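# Thread head torch strap under four helmet clips

## Task

Get the head torch's elastic strap passed beneath each of the helmet's four clips, finishing with the helmet standing right side up and the torch sitting on the helmet's front.

## Robot and tools

Robot: two arms, left_arm and right_arm, each a six-joint arm with a two-finger parallel gripper. Every pose, velocity and target in results uses the scene frame: origin at table-top height halfway between the two nominal arm bases, +z up, +x outward over the table, and left_arm on the +y side (this does not match left/right in images). Printed hand positions and orientations may be off by a few centimetres, more when the arm is stretched far.

The row: every command row holds exactly 18 numbers covering both arms, even if only one moves. First come left_arm's six joint angles, then its gripper position, force_limit and speed; then the same nine for right_arm. Joint order inside each arm is unusual and must be followed literally: wrist 1, wrist 3, elbow, wrist 2, shoulder pan, shoulder lift. Joint values are absolute target angles in radians (not offsets), the same convention as the Joint positions line. Stated ranges: elbow -3.142 to 3.142, every other joint -6.283 to 6.283; targets more than 0.010 rad beyond a range end (and beyond the current angle) are rejected, and a joint pushed to its real end produces a "joint sent to its limit" line. Gripper numbers are scaled in [-1, 1]: position +1 fully open (85 mm), about -0.8 pads touching, -1 close until blocked; force_limit sets motor push (higher grips harder); speed sets finger speed, roughly 20 mm/s at -1, 85 at 0, 150 at +1. Both start at +1. Repeat the last sent gripper numbers to leave a gripper unchanged, since 0 is itself a command.

Tools:
execute_actions(actions, cameras): actions is a list of actions; each action is a table of up to 15 rows, one per 1/30 s control step, and the last row is held to fill 15 steps. An empty list just reports state and images.
move(target, speed, blend, stop_force, zero, blocking, cameras): target is one 18-number row or a list of up to 15 rows (all within 10 s); joints travel together to the absolute angles. speed in rad/s, 0.01 to 3.14, default 0.5, limits the joint with farthest to go. blend in rad rounds intermediate corners. stop_force in N (3 to 120, shared by both arms) ends an arm's path when its wrist sensor feels that much push against its motion; use a slow speed with it, keep finger numbers identical across a list, and omit it when backing off a contact. zero (default true) re-zeroes before the move. blocking=false returns after about 0.5 s while the motion continues; a new move then replaces it (not allowed with stop_force). The result adds a "move:" line: done, off_target (resting more than 0.01 rad from target), moving, held, or fault, plus limits=held if steps were withheld.
wait(seconds 0 to 10, cameras): lets time pass with last commands held.
stop(cameras): brakes the current move; fingers keep going.
zoom_image(camera, region [x0, y0, x1, y1] in pixels, max 504x504): closer view of the newest image of cam_head_left, cam_head_right, cam_high, cam_low, cam_left_wrist or cam_right_wrist (all 672x504).
zero_wrist_force(arm): subtracts the current wrist reading from later ones.
finished_scene(scene): ends the current scene, giving its number; irreversible.

Motion notes: per step a joint target may differ from its measured angle by at most 0.651 rad, and a gripper target over 150 mm (70 mm in quick-response episodes) from the measured hand gets scaled back, so far goals need several actions. Joint speed is capped at 3.14 rad/s. Motion lags commands by about 0.09 s or 0.17 to 0.21 s; fast motions can overshoot. To keep a joint still, resend its Joint targets value. A clearance check may alter commands that bring the arms too close ("joint command not followed").

Results: Joint positions, Joint velocities ("within noise" when still), Joint targets (current drive goals), Joint torques (total drive output including gravity, offset and noisy), Tool commands, end_effector_position/quat_wxyz/velocities, and Wrist force/torque in the gripper's own axes plus the peak since last shown. The fingers point along gripper +z and close along its y axis; end_effector_position is the closed-pad midpoint, fingertips about 19 mm beyond when closed. A block protrudes about 10 cm toward gripper +x. object_status: 0 moving, 1 blocked while opening, 2 blocked while closing (a real grip), 3 reached the asked position or pads met. position_measured counts: 3 open, ~78 = 60 mm, 130 = 40 mm, 180 = 20 mm, 230 pads touching. execute_actions results also show sampled joint positions during steps.

Avoid: an arm halts for 10 s if contact torque reaches its load limit (130 N m for pan, lift, elbow; 24.3 N m for each wrist) or outside force hits roughly 150 N; wrists manage only about 10.5 N m extra. The arms are stiff, so aim barely past contacts and move slowly near them. Don't let the arms or grippers squeeze each other, don't drop objects or release them while moving, avoid slamming, gripping hard on something still resting, or swinging loads fast. Nothing may leave the table. Long holding or stretched poses heat motors; a MOTOR HOT line warns, and 85 °C locks that arm for 30 to 60 s. Loose items may occasionally be nudged by the environment.

Each tool is called after "Call:" by a JSON object that holds its "name" and its "arguments", one argument or row to a line.

## Session

Call:
{"name": "execute_actions", "arguments": {
  "actions": []
}}

Scene clock: 0.00 s.
left_arm: end_effector_position=(+0.0335, +0.1502, +0.3816) position_measured=3 object_status=3 end_effector_quat_wxyz=(-0.365, +0.786, +0.115, +0.487) | right_arm: end_effector_position=(+0.6824, -0.2180, +0.2061) position_measured=3 object_status=3 end_effector_quat_wxyz=(-0.314, -0.439, +0.718, -0.440)
Joint names: [wrist 1, wrist 3, elbow, wrist 2, shoulder pan, shoulder lift]
Joint positions: left_arm=[-0.496 0.568 1.728 -1.314 -2.06 -1.505] | right_arm=[-2.443 0 -0.709 0.864 3.829 -2.553]
Joint velocities: within noise
Joint torques (N m): no reading
Motor temperatures (°C): left_arm=[45 42 28 45 29 31] | right_arm=[36 43 31 43 43 32]
Wrist force (N): no reading
Wrist torque (N m): no reading
Wrist force, peak (N): no reading
Joint targets: left_arm=[-0.496 0.568 1.728 -1.314 -2.060 -1.505] | right_arm=[-2.443 0.000 -0.709 0.864 3.829 -2.553]
Tool commands: left_gripper/position=+1.0 left_gripper/force_limit=+1.0 left_gripper/speed=+1.0 right_gripper/position=+1.0 right_gripper/force_limit=+1.0 right_gripper/speed=+1.0

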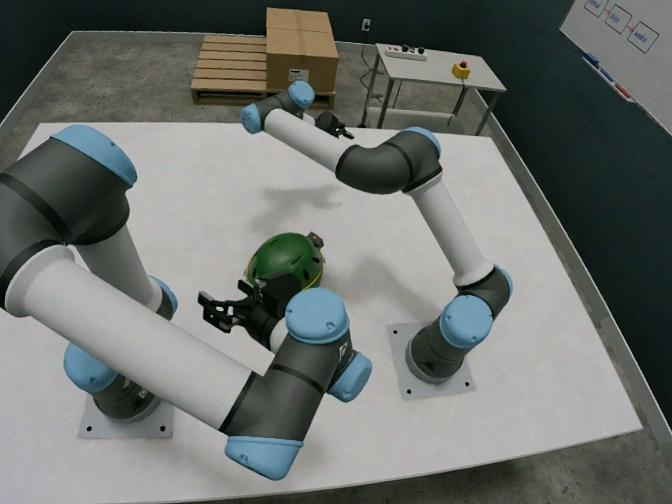

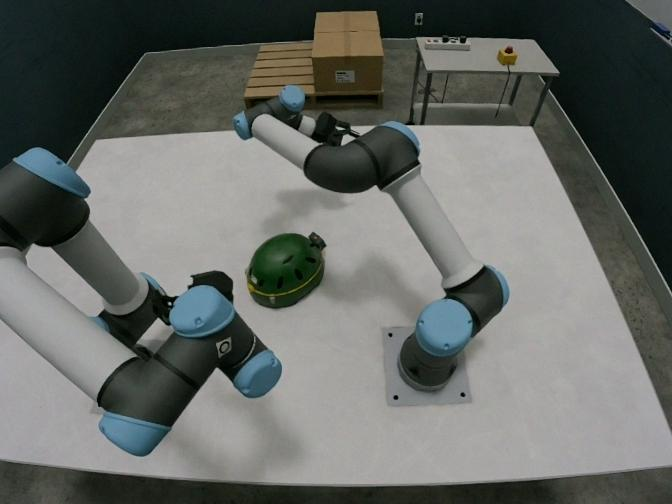

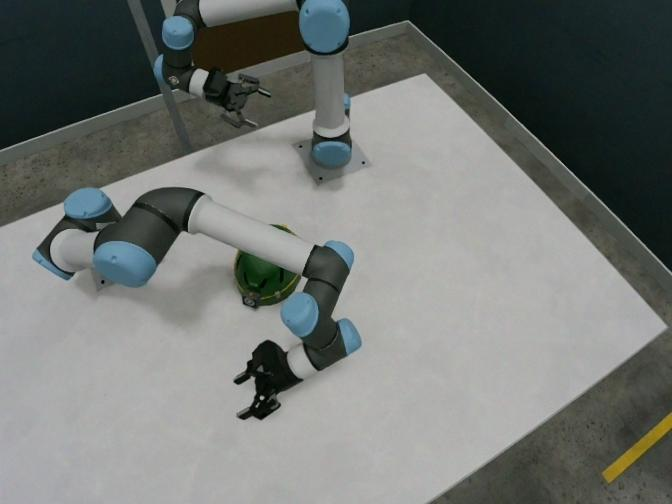

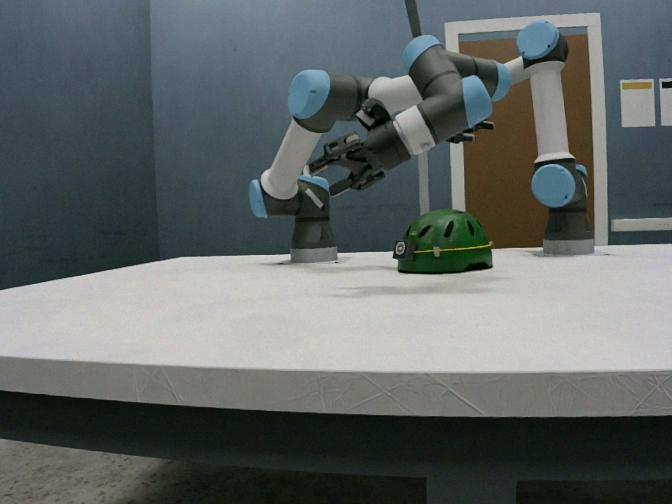

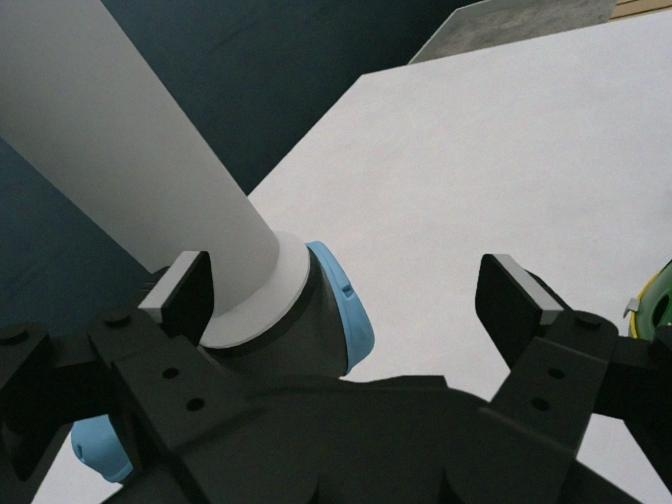

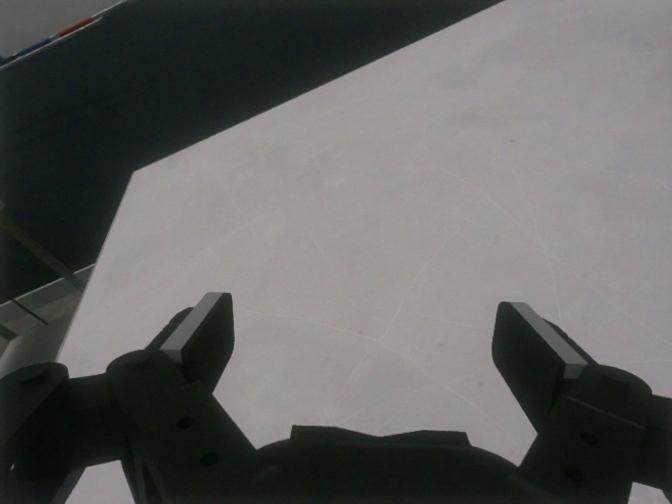

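Call:
{"name": "zoom_image", "arguments": {
  "camera": "cam_head_right",
  "region": [220, 215, 350, 320]
}}

Call:
{"name": "zoom_image", "arguments": {
  "camera": "cam_low",
  "region": [380, 195, 510, 285]
}}

Call:
{"name": "zoom_image", "arguments": {
  "camera": "cam_high",
  "region": [215, 210, 325, 320]
}}

Call:
{"name": "zoom_image", "arguments": {
  "camera": "cam_head_left",
  "region": [220, 215, 350, 320]
}}

Call:
{"name": "zoom_image", "arguments": {
  "camera": "cam_left_wrist",
  "region": [540, 230, 672, 340]
}}

Scaled by 3.877 from the camera's 672x504 image, which has a finer 960x720 frame.

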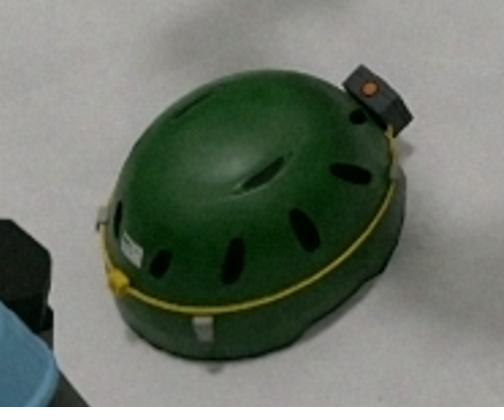

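Scaled by 3.877 from the camera's 672x504 image, which has a finer 960x720 frame.

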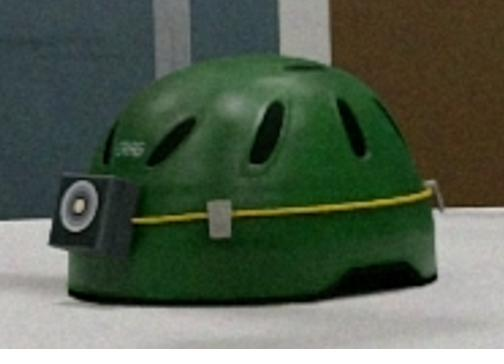

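Scaled by 4.582 from the camera's 672x504 image, which has a finer 960x720 frame.

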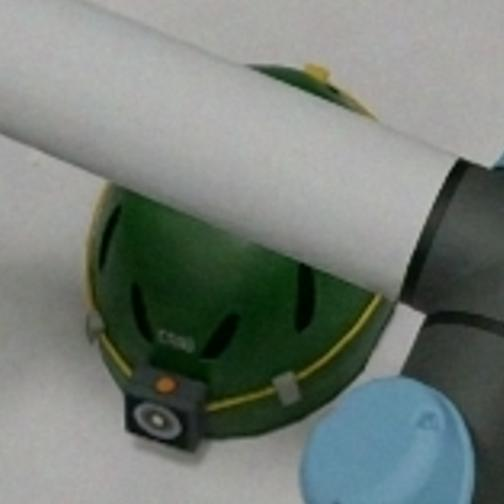

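Scaled by 3.877 from the camera's 672x504 image, which has a finer 960x720 frame.

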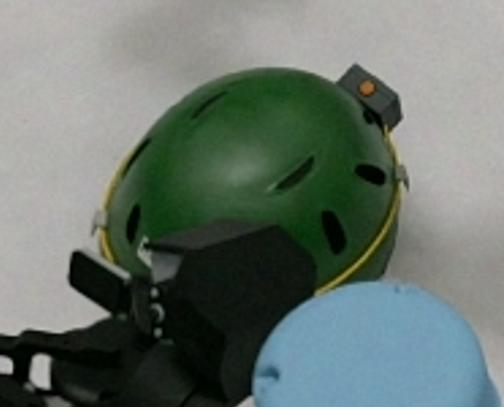

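Scaled by 3.818 from the camera's 672x504 image, which has a finer 960x720 frame.

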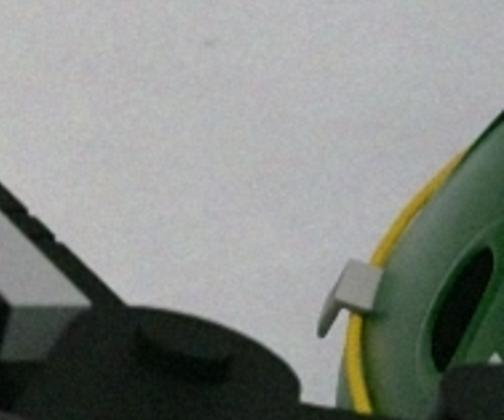

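Call:
{"name": "move", "arguments": {
  "target": [-0.496,0.568,1.728,-1.314,-2.06,-1.505,1,1,1,-1.763,0,-1.322,1.571,4.103,-1.627,1,1,1],
  "speed": 0.8
}}

Scene clock: 4.73 s.
left_arm: end_effector_position=(+0.0334, +0.1502, +0.3816) position_measured=3 object_status=3 end_effector_quat_wxyz=(-0.365, +0.785, +0.116, +0.486) | right_arm: end_effector_position=(+0.4001, -0.0518, +0.4497) position_measured=3 object_status=3 end_effector_quat_wxyz=(+0.000, -0.469, +0.883, +0.000)
Joint names: [wrist 1, wrist 3, elbow, wrist 2, shoulder pan, shoulder lift]
Joint positions: left_arm=[-0.496 0.568 1.728 -1.314 -2.06 -1.505] | right_arm=[-1.763 0 -1.322 1.571 4.103 -1.627]
Joint velocities: within noise
Joint torques (N m): left_arm=[0.36 -2.19 -29.17 -1.52 7.28 -13.34] | right_arm=[5.62 -2.74 19.47 1.23 7.01 40.99]
Motor temperatures (°C): left_arm=[45 42 28 45 29 31] | right_arm=[36 43 31 43 43 32]
Wrist force (N): left_arm=[0.1 0.2 0.0] | right_arm=[-0.9 -0.1 0.1]
Wrist torque (N m): left_arm=[0.03 -0.02 0.00] | right_arm=[0.11 -0.11 -0.42]
Wrist force, peak (N): left_arm=[0.5 0.1 -0.5] | right_arm=[-1.8 -0.8 1.9]
Joint targets: left_arm=[-0.496 0.568 1.728 -1.314 -2.060 -1.505] | right_arm=[-1.763 0.000 -1.322 1.571 4.103 -1.627]
move: done

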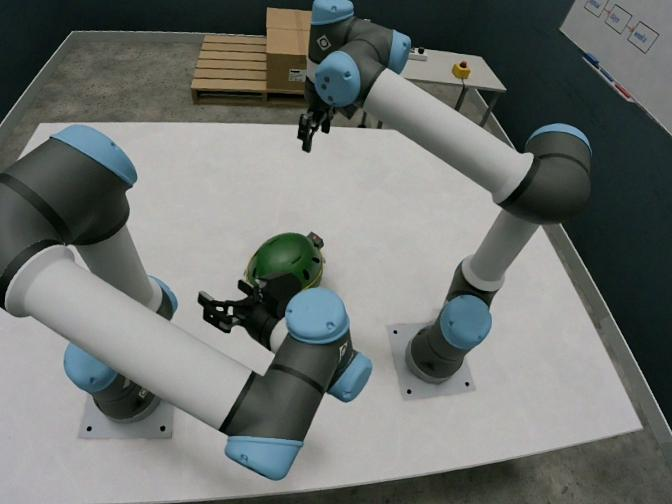

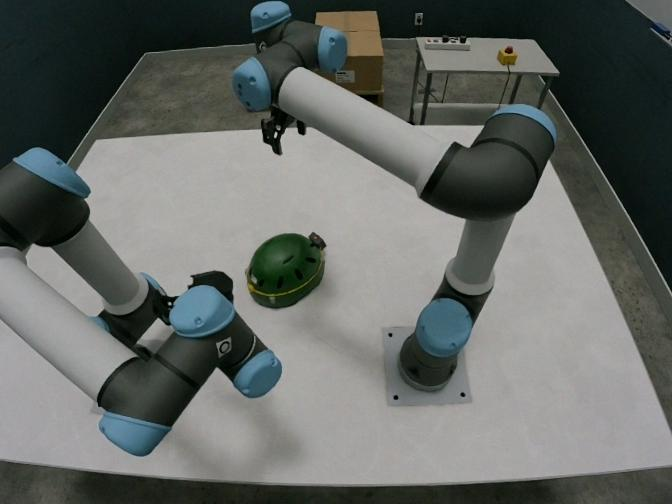

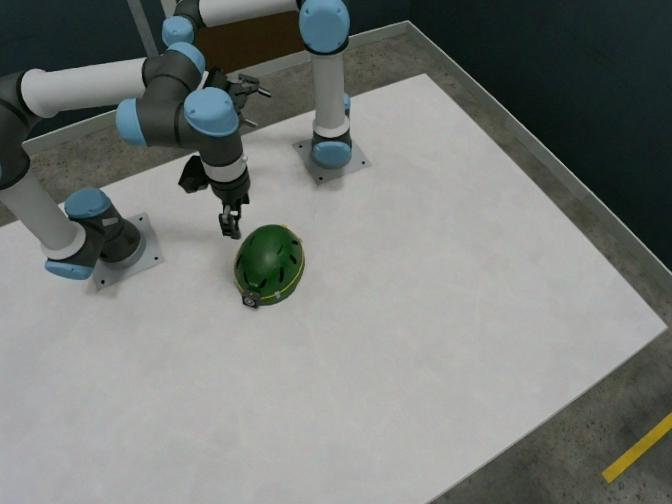

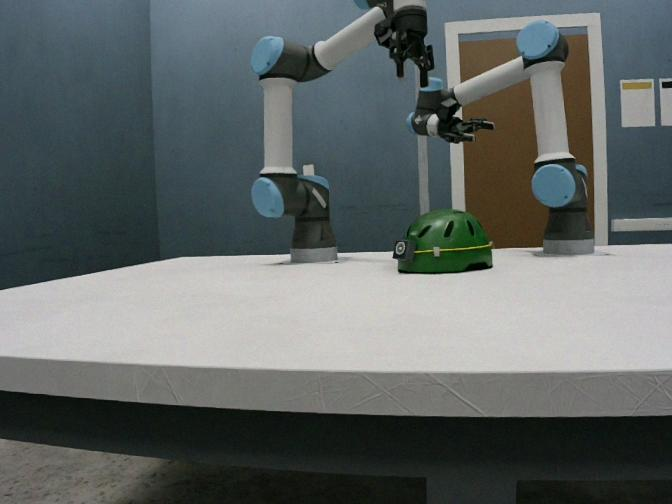

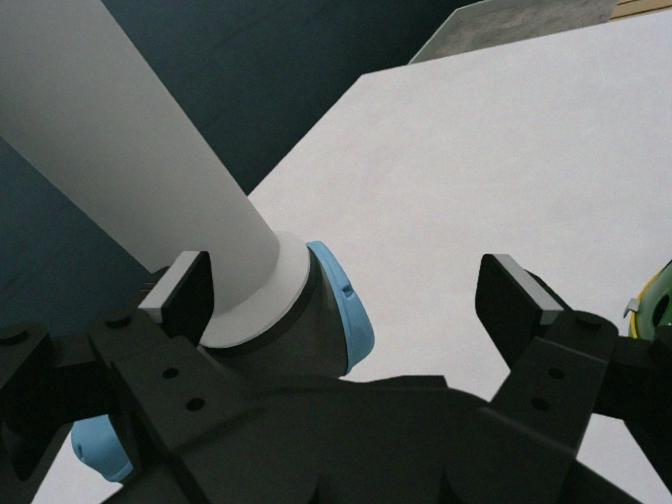

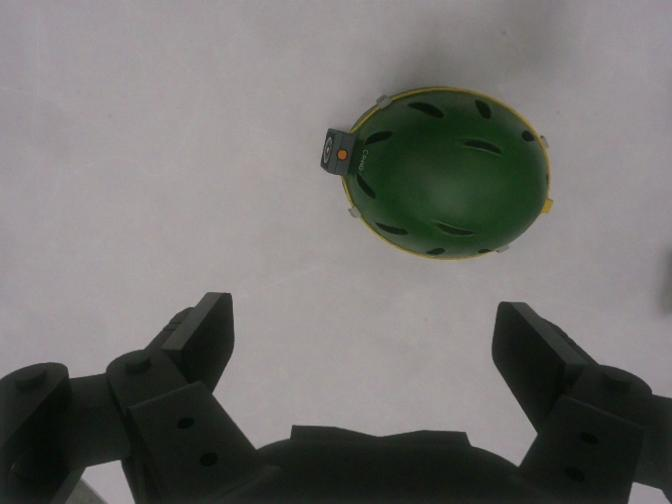

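Call:
{"name": "zoom_image", "arguments": {
  "camera": "cam_right_wrist",
  "region": [310, 70, 440, 270]
}}

Call:
{"name": "zoom_image", "arguments": {
  "camera": "cam_right_wrist",
  "region": [430, 70, 570, 270]
}}

Call:
{"name": "zoom_image", "arguments": {
  "camera": "cam_high",
  "region": [225, 215, 315, 315]
}}

Scaled by 2.520 from the camera's 672x504 image, which has a finer 960x720 frame.

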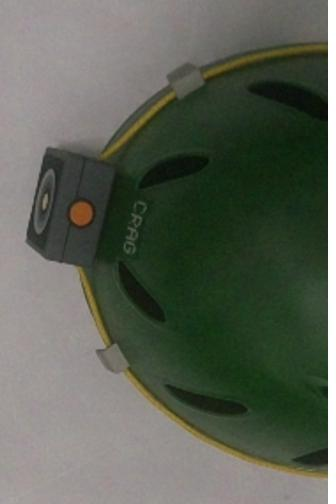

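Scaled by 2.520 from the camera's 672x504 image, which has a finer 960x720 frame.

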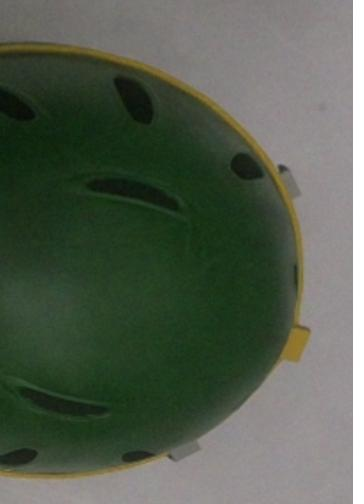

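Scaled by 5.040 from the camera's 672x504 image, which has a finer 960x720 frame.

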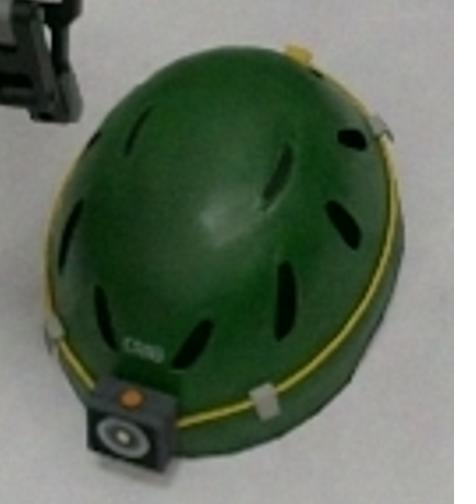

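Call:
{"name": "move", "arguments": {
  "target": [-0.496,0.568,1.728,-1.314,-4.3,-1.505,1,1,1,-1.763,0,-1.322,1.571,4.103,-1.627,1,1,1],
  "speed": 0.8,
  "cameras": []
}}

Call:
{"name": "move", "arguments": {
  "target": [-0.496,0.568,1.728,-1.314,-4.3,-1.505,1,1,1,-1.852,-0.264,-1.607,1.316,5.14,-2.004,1,1,1],
  "speed": 0.6
}}

Scene clock: 10.33 s.
left_arm: end_effector_position=(-0.3005, +0.5287, +0.3816) position_measured=3 object_status=3 end_effector_quat_wxyz=(-0.279, -0.447, +0.657, -0.540) | right_arm: end_effector_position=(+0.4000, -0.0518, +0.4497) position_measured=3 object_status=3 end_effector_quat_wxyz=(+0.000, -0.469, +0.883, +0.000)
Joint names: [wrist 1, wrist 3, elbow, wrist 2, shoulder pan, shoulder lift]
Joint positions: left_arm=[-0.496 0.568 1.728 -1.314 -4.3 -1.505] | right_arm=[-1.763 0 -1.322 1.571 4.103 -1.627]
Joint velocities: within noise
Joint torques (N m): left_arm=[1.53 -2 -21.02 -0.99 -6.47 -16.22] | right_arm=[4.83 -2.24 27.73 0.82 6.73 39.95]
Motor temperatures (°C): left_arm=[45 42 28 45 29 31] | right_arm=[36 43 31 43 42 32]
Wrist force (N): left_arm=[-0.1 -0.1 0.0] | right_arm=[-1.0 0.0 0.1]
Wrist torque (N m): left_arm=[-0.02 0.03 0.01] | right_arm=[0.13 -0.09 -0.42]
Wrist force, peak (N): left_arm=[-0.8 -1.0 -1.4] | right_arm=[-1.4 -0.1 0.1]
Joint targets: left_arm=[-0.496 0.568 1.728 -1.314 -4.300 -1.505] | right_arm=[-1.763 0.000 -1.322 1.571 4.103 -1.627]
move: done
No camera images: "cameras" was empty.

Scene clock: 12.77 s.
left_arm: end_effector_position=(-0.3005, +0.5288, +0.3816) position_measured=3 object_status=3 end_effector_quat_wxyz=(-0.279, -0.446, +0.657, -0.540) | right_arm: end_effector_position=(-0.0010, +0.0761, +0.1658) position_measured=3 object_status=3 end_effector_quat_wxyz=(+0.142, +0.858, -0.344, +0.355)
Joint names: [wrist 1, wrist 3, elbow, wrist 2, shoulder pan, shoulder lift]
Joint positions: left_arm=[-0.496 0.568 1.728 -1.314 -4.3 -1.505] | right_arm=[-1.852 -0.264 -1.607 1.316 5.14 -2.004]
Joint velocities: within noise
Joint torques (N m): left_arm=[1.83 -1.88 -17.68 -0.76 -6.13 -23.23] | right_arm=[-1.66 -2.76 14.4 -2.05 7.45 33.76]
Motor temperatures (°C): left_arm=[45 42 28 45 29 31] | right_arm=[36 43 31 43 42 32]
Wrist force (N): left_arm=[0.2 -0.1 0.0] | right_arm=[0.4 0.5 0.7]
Wrist torque (N m): left_arm=[-0.03 -0.01 0.01] | right_arm=[0.10 -0.17 -0.10]
Wrist force, peak (N): left_arm=[0.4 -0.3 -0.2] | right_arm=[-1.4 2.4 0.6]
Joint targets: left_arm=[-0.496 0.568 1.728 -1.314 -4.300 -1.505] | right_arm=[-1.852 -0.264 -1.607 1.316 5.140 -2.004]
move: done

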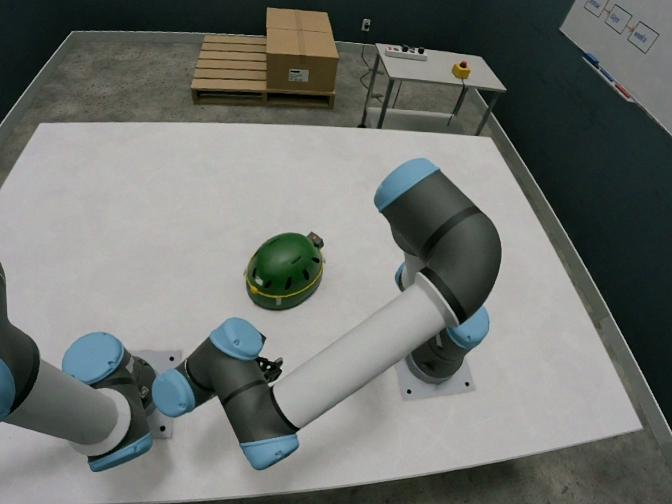

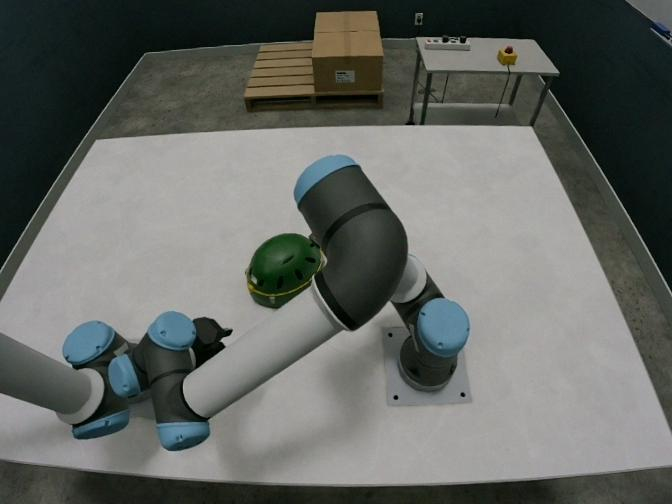

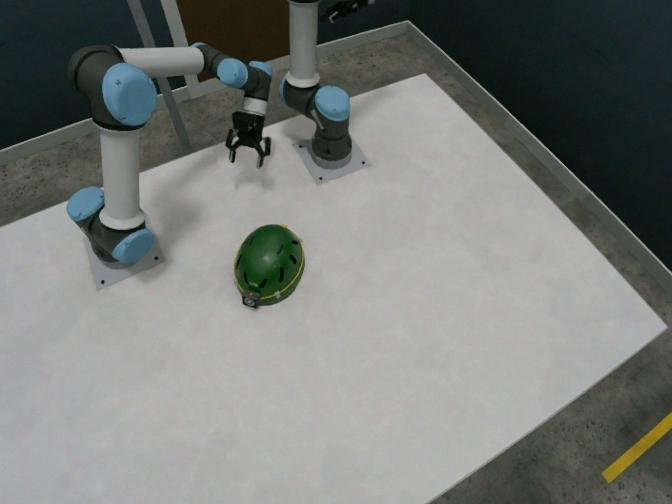

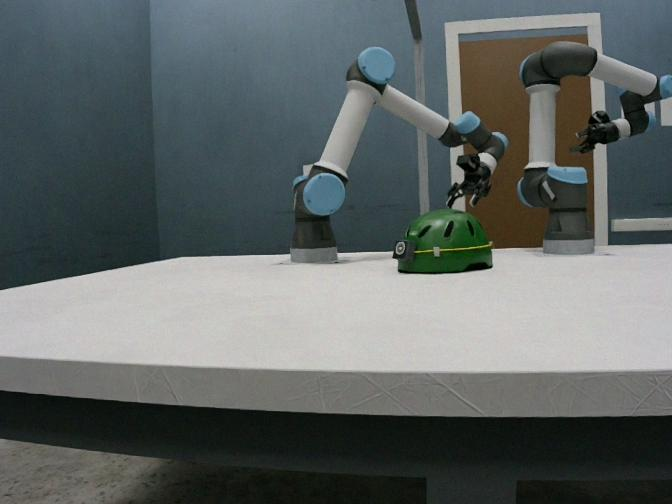

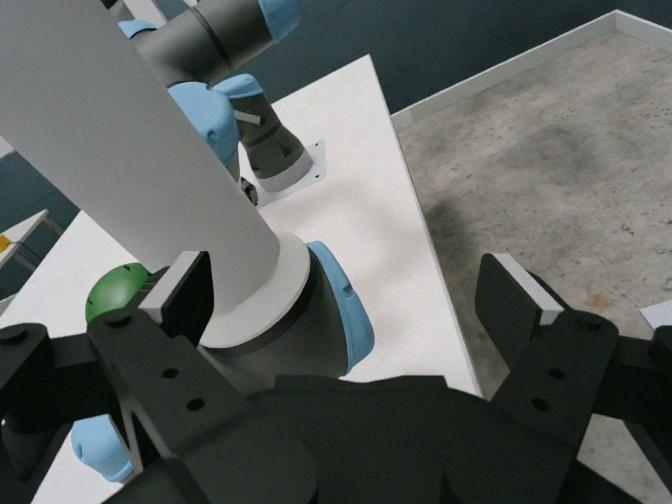

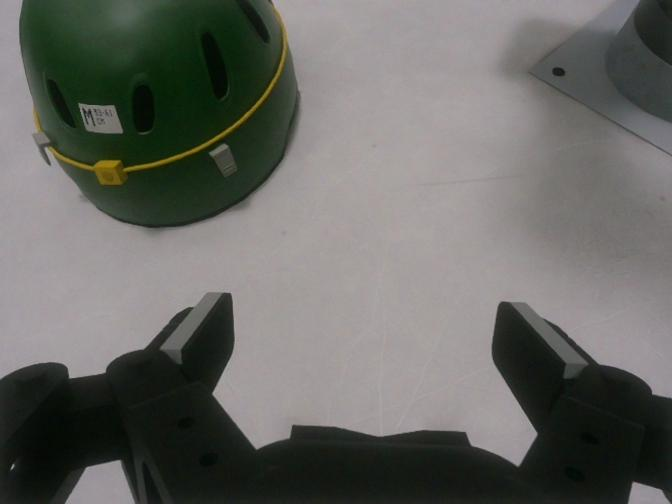

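Call:
{"name": "zoom_image", "arguments": {
  "camera": "cam_right_wrist",
  "region": [15, 90, 165, 240]
}}

Call:
{"name": "zoom_image", "arguments": {
  "camera": "cam_right_wrist",
  "region": [165, 90, 305, 230]
}}

Scaled by 3.360 from the camera's 672x504 image, which has a finer 960x720 frame.

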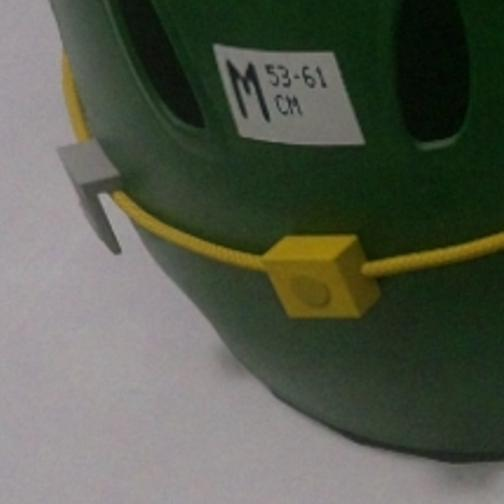

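Scaled by 3.600 from the camera's 672x504 image, which has a finer 960x720 frame.

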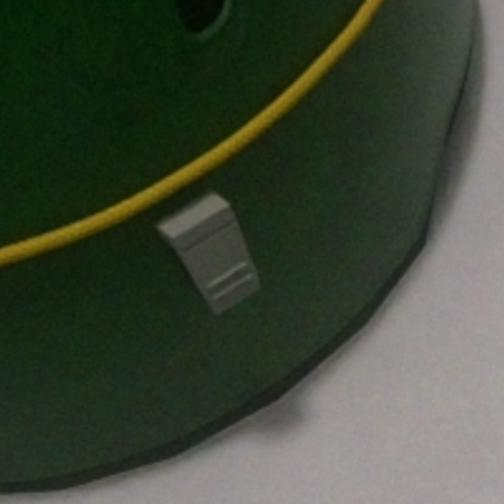

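Call:
{"name": "move", "arguments": {
  "target": [-0.496,0.568,1.728,-1.314,-4.3,-1.505,1,1,1,-1.885,-0.375,-1.4156,1.2196,4.995,-2.13,1,1,1],
  "cameras": ["cam_right_wrist","cam_high"]
}}

Call:
{"name": "zoom_image", "arguments": {
  "camera": "cam_right_wrist",
  "region": [180, 30, 480, 255]
}}

Scene clock: 15.80 s.
left_arm: end_effector_position=(-0.3005, +0.5288, +0.3816) position_measured=3 object_status=3 end_effector_quat_wxyz=(-0.279, -0.446, +0.657, -0.540) | right_arm: end_effector_position=(+0.0692, +0.1466, +0.1661) position_measured=3 object_status=3 end_effector_quat_wxyz=(+0.143, +0.857, -0.345, +0.355)
Joint names: [wrist 1, wrist 3, elbow, wrist 2, shoulder pan, shoulder lift]
Joint positions: left_arm=[-0.496 0.568 1.728 -1.314 -4.3 -1.505] | right_arm=[-1.885 -0.375 -1.416 1.22 4.995 -2.13]
Joint velocities: within noise
Joint torques (N m): left_arm=[2.31 -1.71 -13.55 -0.62 -5.6 -29.95] | right_arm=[-1.55 -2.49 27.34 -1.98 -6.93 40.31]
Motor temperatures (°C): left_arm=[45 42 28 45 29 31] | right_arm=[36 43 31 43 42 32]
Wrist force (N): left_arm=[0.3 0.0 -0.1] | right_arm=[0.7 0.4 0.9]
Wrist torque (N m): left_arm=[0.00 -0.03 0.00] | right_arm=[0.12 -0.23 -0.09]
Wrist force, peak (N): left_arm=[-0.1 -0.6 0.0] | right_arm=[0.3 2.0 0.8]
Joint targets: left_arm=[-0.496 0.568 1.728 -1.314 -4.300 -1.505] | right_arm=[-1.885 -0.375 -1.416 1.220 4.995 -2.130]
move: done
Images, in order (width x height): cam_high 672x504, cam_right_wrist 672x504.

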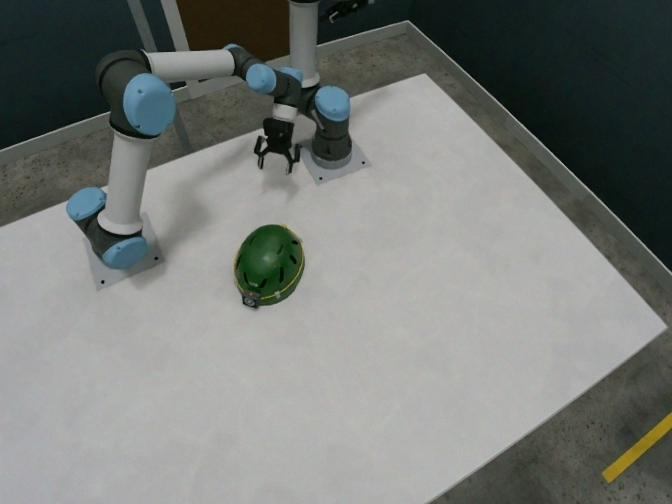

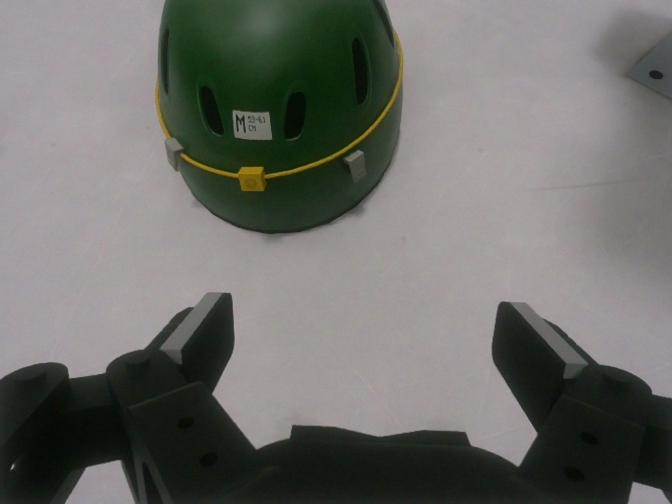

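Scaled by 1.680 from the camera's 672x504 image, which has a finer 960x720 frame.

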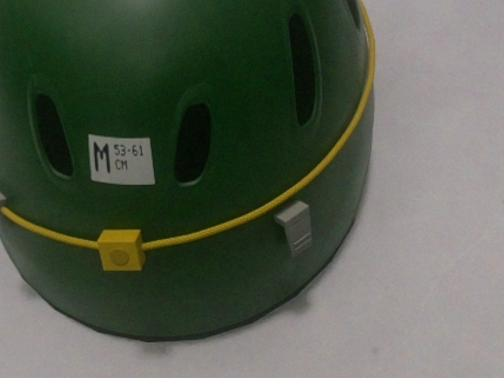

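Call:
{"name": "move", "arguments": {
  "target": [-0.496,0.568,1.728,-1.314,-4.3,-1.505,1,1,1,-1.7177,-0.508,-1.524,1.1183,4.836,-2.1368,1,1,1]
}}

Call:
{"name": "zoom_image", "arguments": {
  "camera": "cam_right_wrist",
  "region": [200, 100, 540, 355]
}}

Scene clock: 19.17 s.
left_arm: end_effector_position=(-0.3005, +0.5288, +0.3816) position_measured=3 object_status=3 end_effector_quat_wxyz=(-0.279, -0.446, +0.657, -0.540) | right_arm: end_effector_position=(+0.1781, +0.1346, +0.1281) position_measured=3 object_status=3 end_effector_quat_wxyz=(+0.143, +0.857, -0.345, +0.355)
Joint names: [wrist 1, wrist 3, elbow, wrist 2, shoulder pan, shoulder lift]
Joint positions: left_arm=[-0.496 0.568 1.728 -1.314 -4.3 -1.505] | right_arm=[-1.718 -0.508 -1.524 1.118 4.836 -2.137]
Joint velocities: within noise
Joint torques (N m): left_arm=[2.19 -1.55 -11.83 -0.2 -5.17 -30.19] | right_arm=[3.75 -2.72 14.11 -2.01 -6.76 39.12]
Motor temperatures (°C): left_arm=[45 42 28 45 29 31] | right_arm=[36 43 31 43 42 32]
Wrist force (N): left_arm=[0.0 0.2 0.0] | right_arm=[0.1 0.0 0.9]
Wrist torque (N m): left_arm=[0.02 0.01 0.01] | right_arm=[0.04 -0.12 -0.12]
Wrist force, peak (N): left_arm=[0.2 -0.7 -0.1] | right_arm=[1.1 -1.1 2.3]
Joint targets: left_arm=[-0.496 0.568 1.728 -1.314 -4.300 -1.505] | right_arm=[-1.718 -0.508 -1.524 1.118 4.836 -2.137]
move: done

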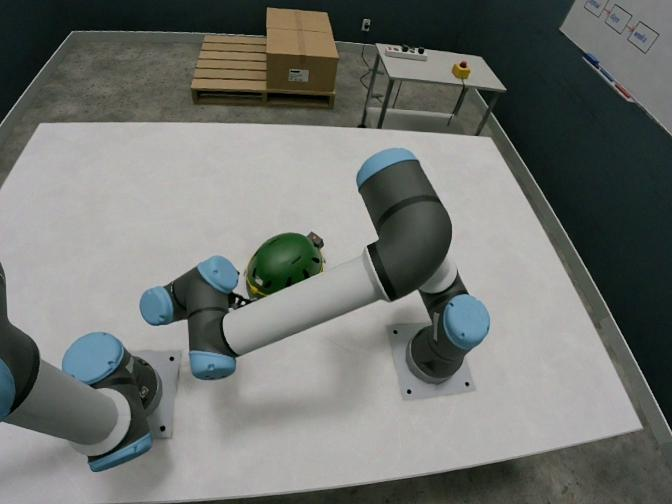

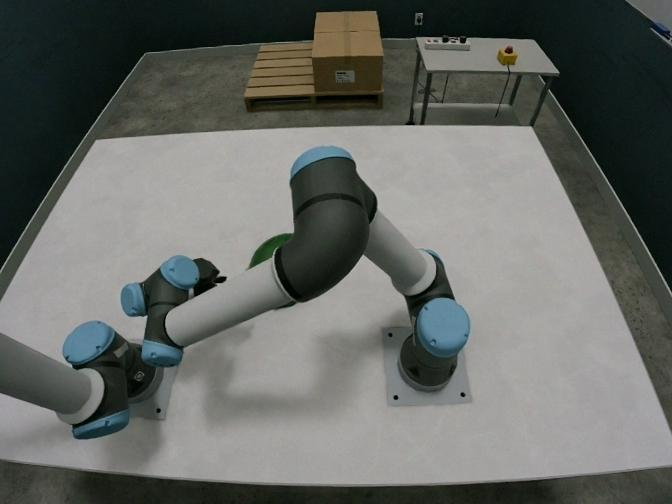

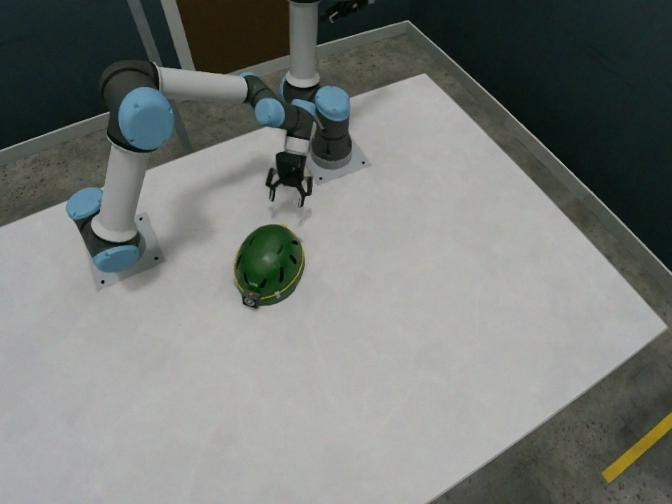

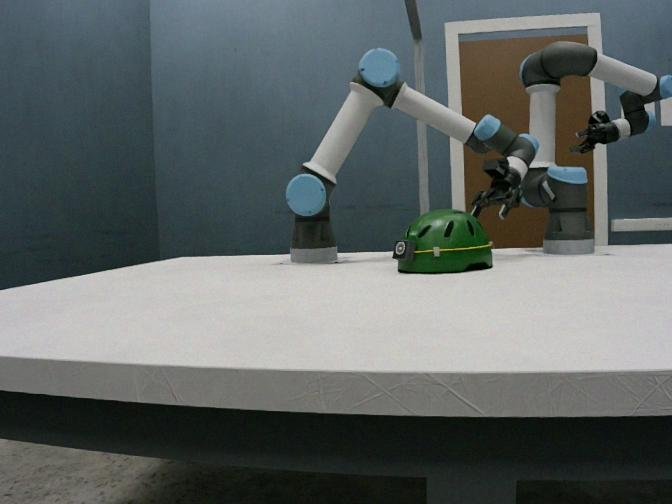

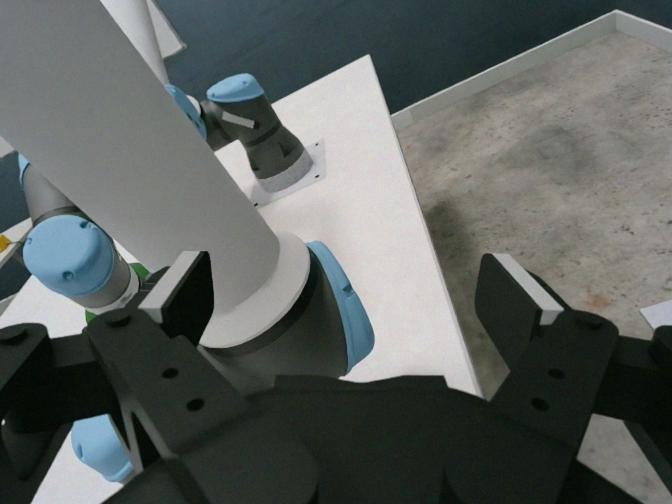

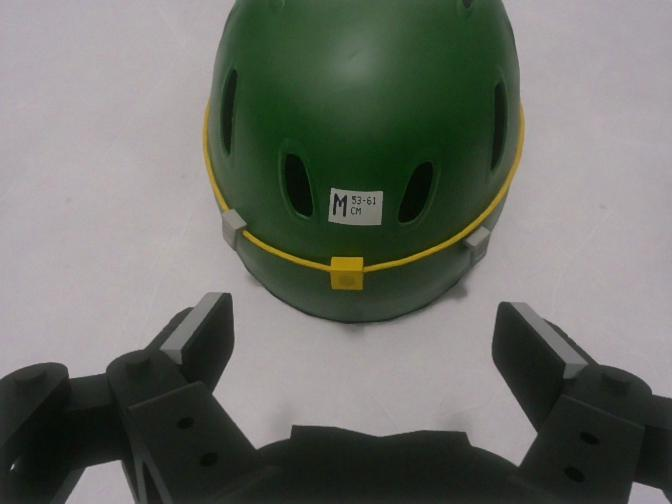

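Scaled by 1.482 from the camera's 672x504 image, which has a finer 960x720 frame.

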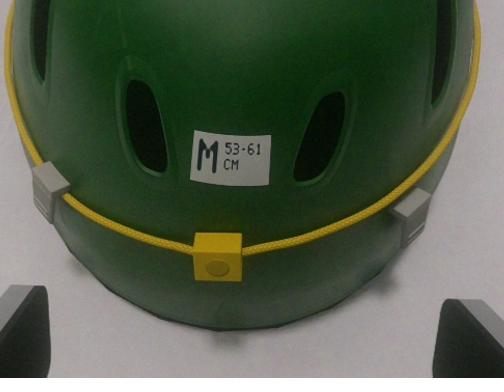

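Call:
{"name": "move", "arguments": {
  "target": [-0.496,0.568,1.728,-1.314,-4.3,-1.505,1,1,1,-1.5512,-0.5496,-1.656,1.0895,4.789,-2.1525,1,1,1],
  "speed": 0.15,
  "stop_force": 8,
  "cameras": ["cam_right_wrist","cam_low"]
}}

Call:
{"name": "zoom_image", "arguments": {
  "camera": "cam_right_wrist",
  "region": [180, 200, 540, 470]
}}

Call:
{"name": "zoom_image", "arguments": {
  "camera": "cam_low",
  "region": [380, 175, 540, 295]
}}

Scene clock: 22.00 s.
left_arm: end_effector_position=(-0.3005, +0.5288, +0.3816) position_measured=3 object_status=3 end_effector_quat_wxyz=(-0.279, -0.446, +0.657, -0.540) | right_arm: end_effector_position=(+0.2116, +0.1063, +0.0780) position_measured=3 object_status=3 end_effector_quat_wxyz=(+0.143, +0.857, -0.345, +0.355)
Joint names: [wrist 1, wrist 3, elbow, wrist 2, shoulder pan, shoulder lift]
Joint positions: left_arm=[-0.496 0.568 1.728 -1.314 -4.3 -1.505] | right_arm=[-1.551 -0.55 -1.656 1.089 4.789 -2.153]
Joint velocities: within noise
Joint torques (N m): left_arm=[2 -1.53 -11.8 -0.03 -5.04 -29.6] | right_arm=[3.52 -2.72 13.53 -2.24 -6.4 39.76]
Motor temperatures (°C): left_arm=[45 42 28 45 29 31] | right_arm=[36 43 31 43 42 32]
Wrist force (N): left_arm=[-0.1 -0.1 0.0] | right_arm=[0.5 0.3 0.9]
Wrist torque (N m): left_arm=[-0.02 0.03 0.01] | right_arm=[0.10 -0.16 -0.10]
Wrist force, peak (N): left_arm=[-0.2 -0.6 -0.2] | right_arm=[0.6 0.4 1.2]
Joint targets: left_arm=[-0.496 0.568 1.728 -1.314 -4.300 -1.505] | right_arm=[-1.551 -0.550 -1.656 1.089 4.789 -2.152]
move: done
Images, in order (width x height): cam_low 672x504, cam_right_wrist 672x504.

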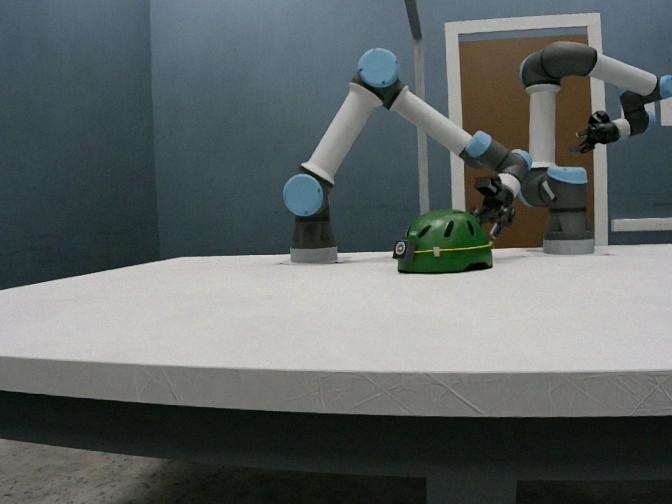

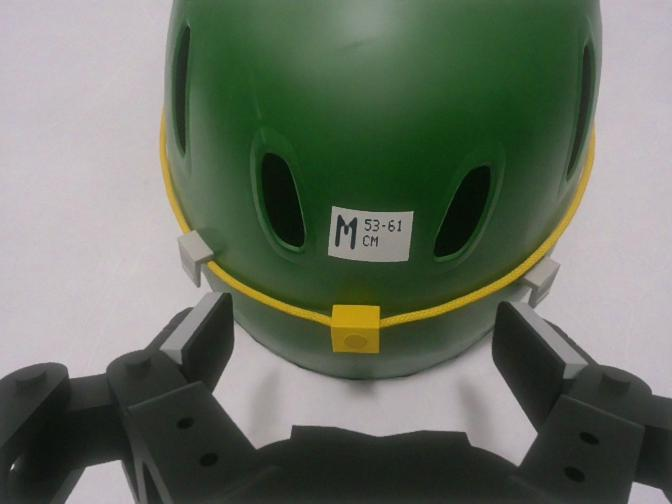

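Scaled by 1.400 from the camera's 672x504 image, which has a finer 960x720 frame.

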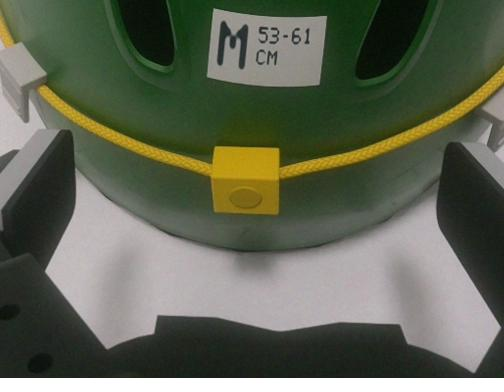

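Scaled by 3.150 from the camera's 672x504 image, which has a finer 960x720 frame.

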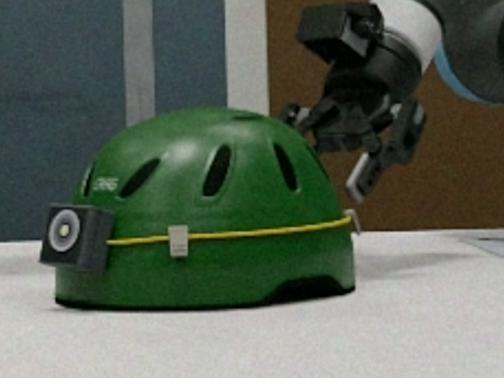

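Call:
{"name": "move", "arguments": {
  "target": [-0.496,0.568,1.728,-1.314,-4.3,-1.505,1,1,1,-1.5645,-0.5463,-1.6454,1.0918,4.7928,-2.1512,1,1,1],
  "speed": 0.1,
  "cameras": []
}}

Call:
{"name": "move", "arguments": {
  "target": [-0.496,0.568,1.728,-1.314,-4.3,-1.505,1,1,1,-1.5645,-0.5463,-1.6454,1.0918,4.7928,-2.1512,-1,-1,-1],
  "speed": 0.1,
  "cameras": ["cam_right_wrist"]
}}

Call:
{"name": "zoom_image", "arguments": {
  "camera": "cam_right_wrist",
  "region": [180, 200, 540, 470]
}}

Scene clock: 23.30 s.
left_arm: end_effector_position=(-0.3005, +0.5288, +0.3816) position_measured=3 object_status=3 end_effector_quat_wxyz=(-0.279, -0.446, +0.657, -0.540) | right_arm: end_effector_position=(+0.2091, +0.1089, +0.0817) position_measured=3 object_status=3 end_effector_quat_wxyz=(+0.143, +0.857, -0.345, +0.355)
Joint names: [wrist 1, wrist 3, elbow, wrist 2, shoulder pan, shoulder lift]
Joint positions: left_arm=[-0.496 0.568 1.728 -1.314 -4.3 -1.505] | right_arm=[-1.564 -0.546 -1.646 1.092 4.793 -2.151]
Joint velocities: within noise
Joint torques (N m): left_arm=[1.92 -1.51 -12.45 0.14 -4.3 -29.8] | right_arm=[-1.21 2.51 25.75 0.22 7.46 57.31]
Motor temperatures (°C): left_arm=[45 42 28 45 29 31] | right_arm=[36 43 31 43 42 32]
Wrist force (N): left_arm=[0.1 -0.3 0.0] | right_arm=[0.5 0.7 1.0]
Wrist torque (N m): left_arm=[-0.05 -0.01 0.00] | right_arm=[0.17 -0.16 -0.10]
Wrist force, peak (N): left_arm=[0.3 -0.4 -0.1] | right_arm=[0.5 0.7 1.0]
Joint targets: left_arm=[-0.496 0.568 1.728 -1.314 -4.300 -1.505] | right_arm=[-1.565 -0.546 -1.645 1.092 4.793 -2.151]
move: done
No camera images: "cameras" was empty.

Scene clock: 27.13 s.
left_arm: end_effector_position=(-0.3005, +0.5288, +0.3816) position_measured=3 object_status=3 end_effector_quat_wxyz=(-0.279, -0.446, +0.657, -0.540) | right_arm: end_effector_position=(+0.2090, +0.1089, +0.0818) position_measured=192 object_status=0 end_effector_quat_wxyz=(+0.143, +0.857, -0.345, +0.355)
Joint names: [wrist 1, wrist 3, elbow, wrist 2, shoulder pan, shoulder lift]
Joint positions: left_arm=[-0.496 0.568 1.728 -1.314 -4.3 -1.505] | right_arm=[-1.565 -0.546 -1.645 1.092 4.793 -2.151]
Joint velocities: within noise
Joint torques (N m): left_arm=[1.76 -1.32 -13.32 0.38 -3.54 -29.63] | right_arm=[-0.45 2.61 19.75 0.12 7.55 57.2]
Motor temperatures (°C): left_arm=[45 42 28 45 29 31] | right_arm=[36 43 31 43 42 31]
Wrist force (N): left_arm=[0.1 0.0 0.1] | right_arm=[0.8 0.2 -0.2]
Wrist torque (N m): left_arm=[0.00 -0.01 0.01] | right_arm=[0.11 -0.18 -0.09]
Wrist force, peak (N): left_arm=[0.6 -0.3 0.0] | right_arm=[0.8 0.4 1.1]
Joint targets: left_arm=[-0.496 0.568 1.728 -1.314 -4.300 -1.505] | right_arm=[-1.565 -0.546 -1.645 1.092 4.793 -2.151]
move: done
Images, in order (width x height): cam_right_wrist 672x504.

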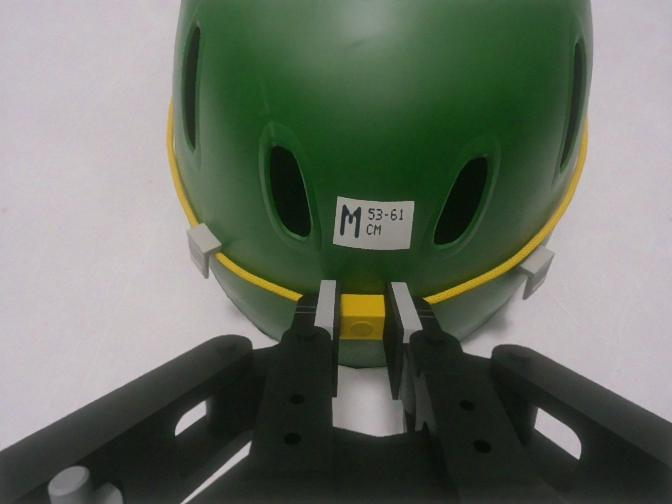

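Scaled by 1.400 from the camera's 672x504 image, which has a finer 960x720 frame.

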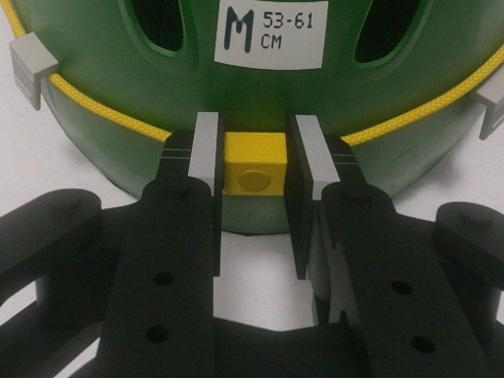

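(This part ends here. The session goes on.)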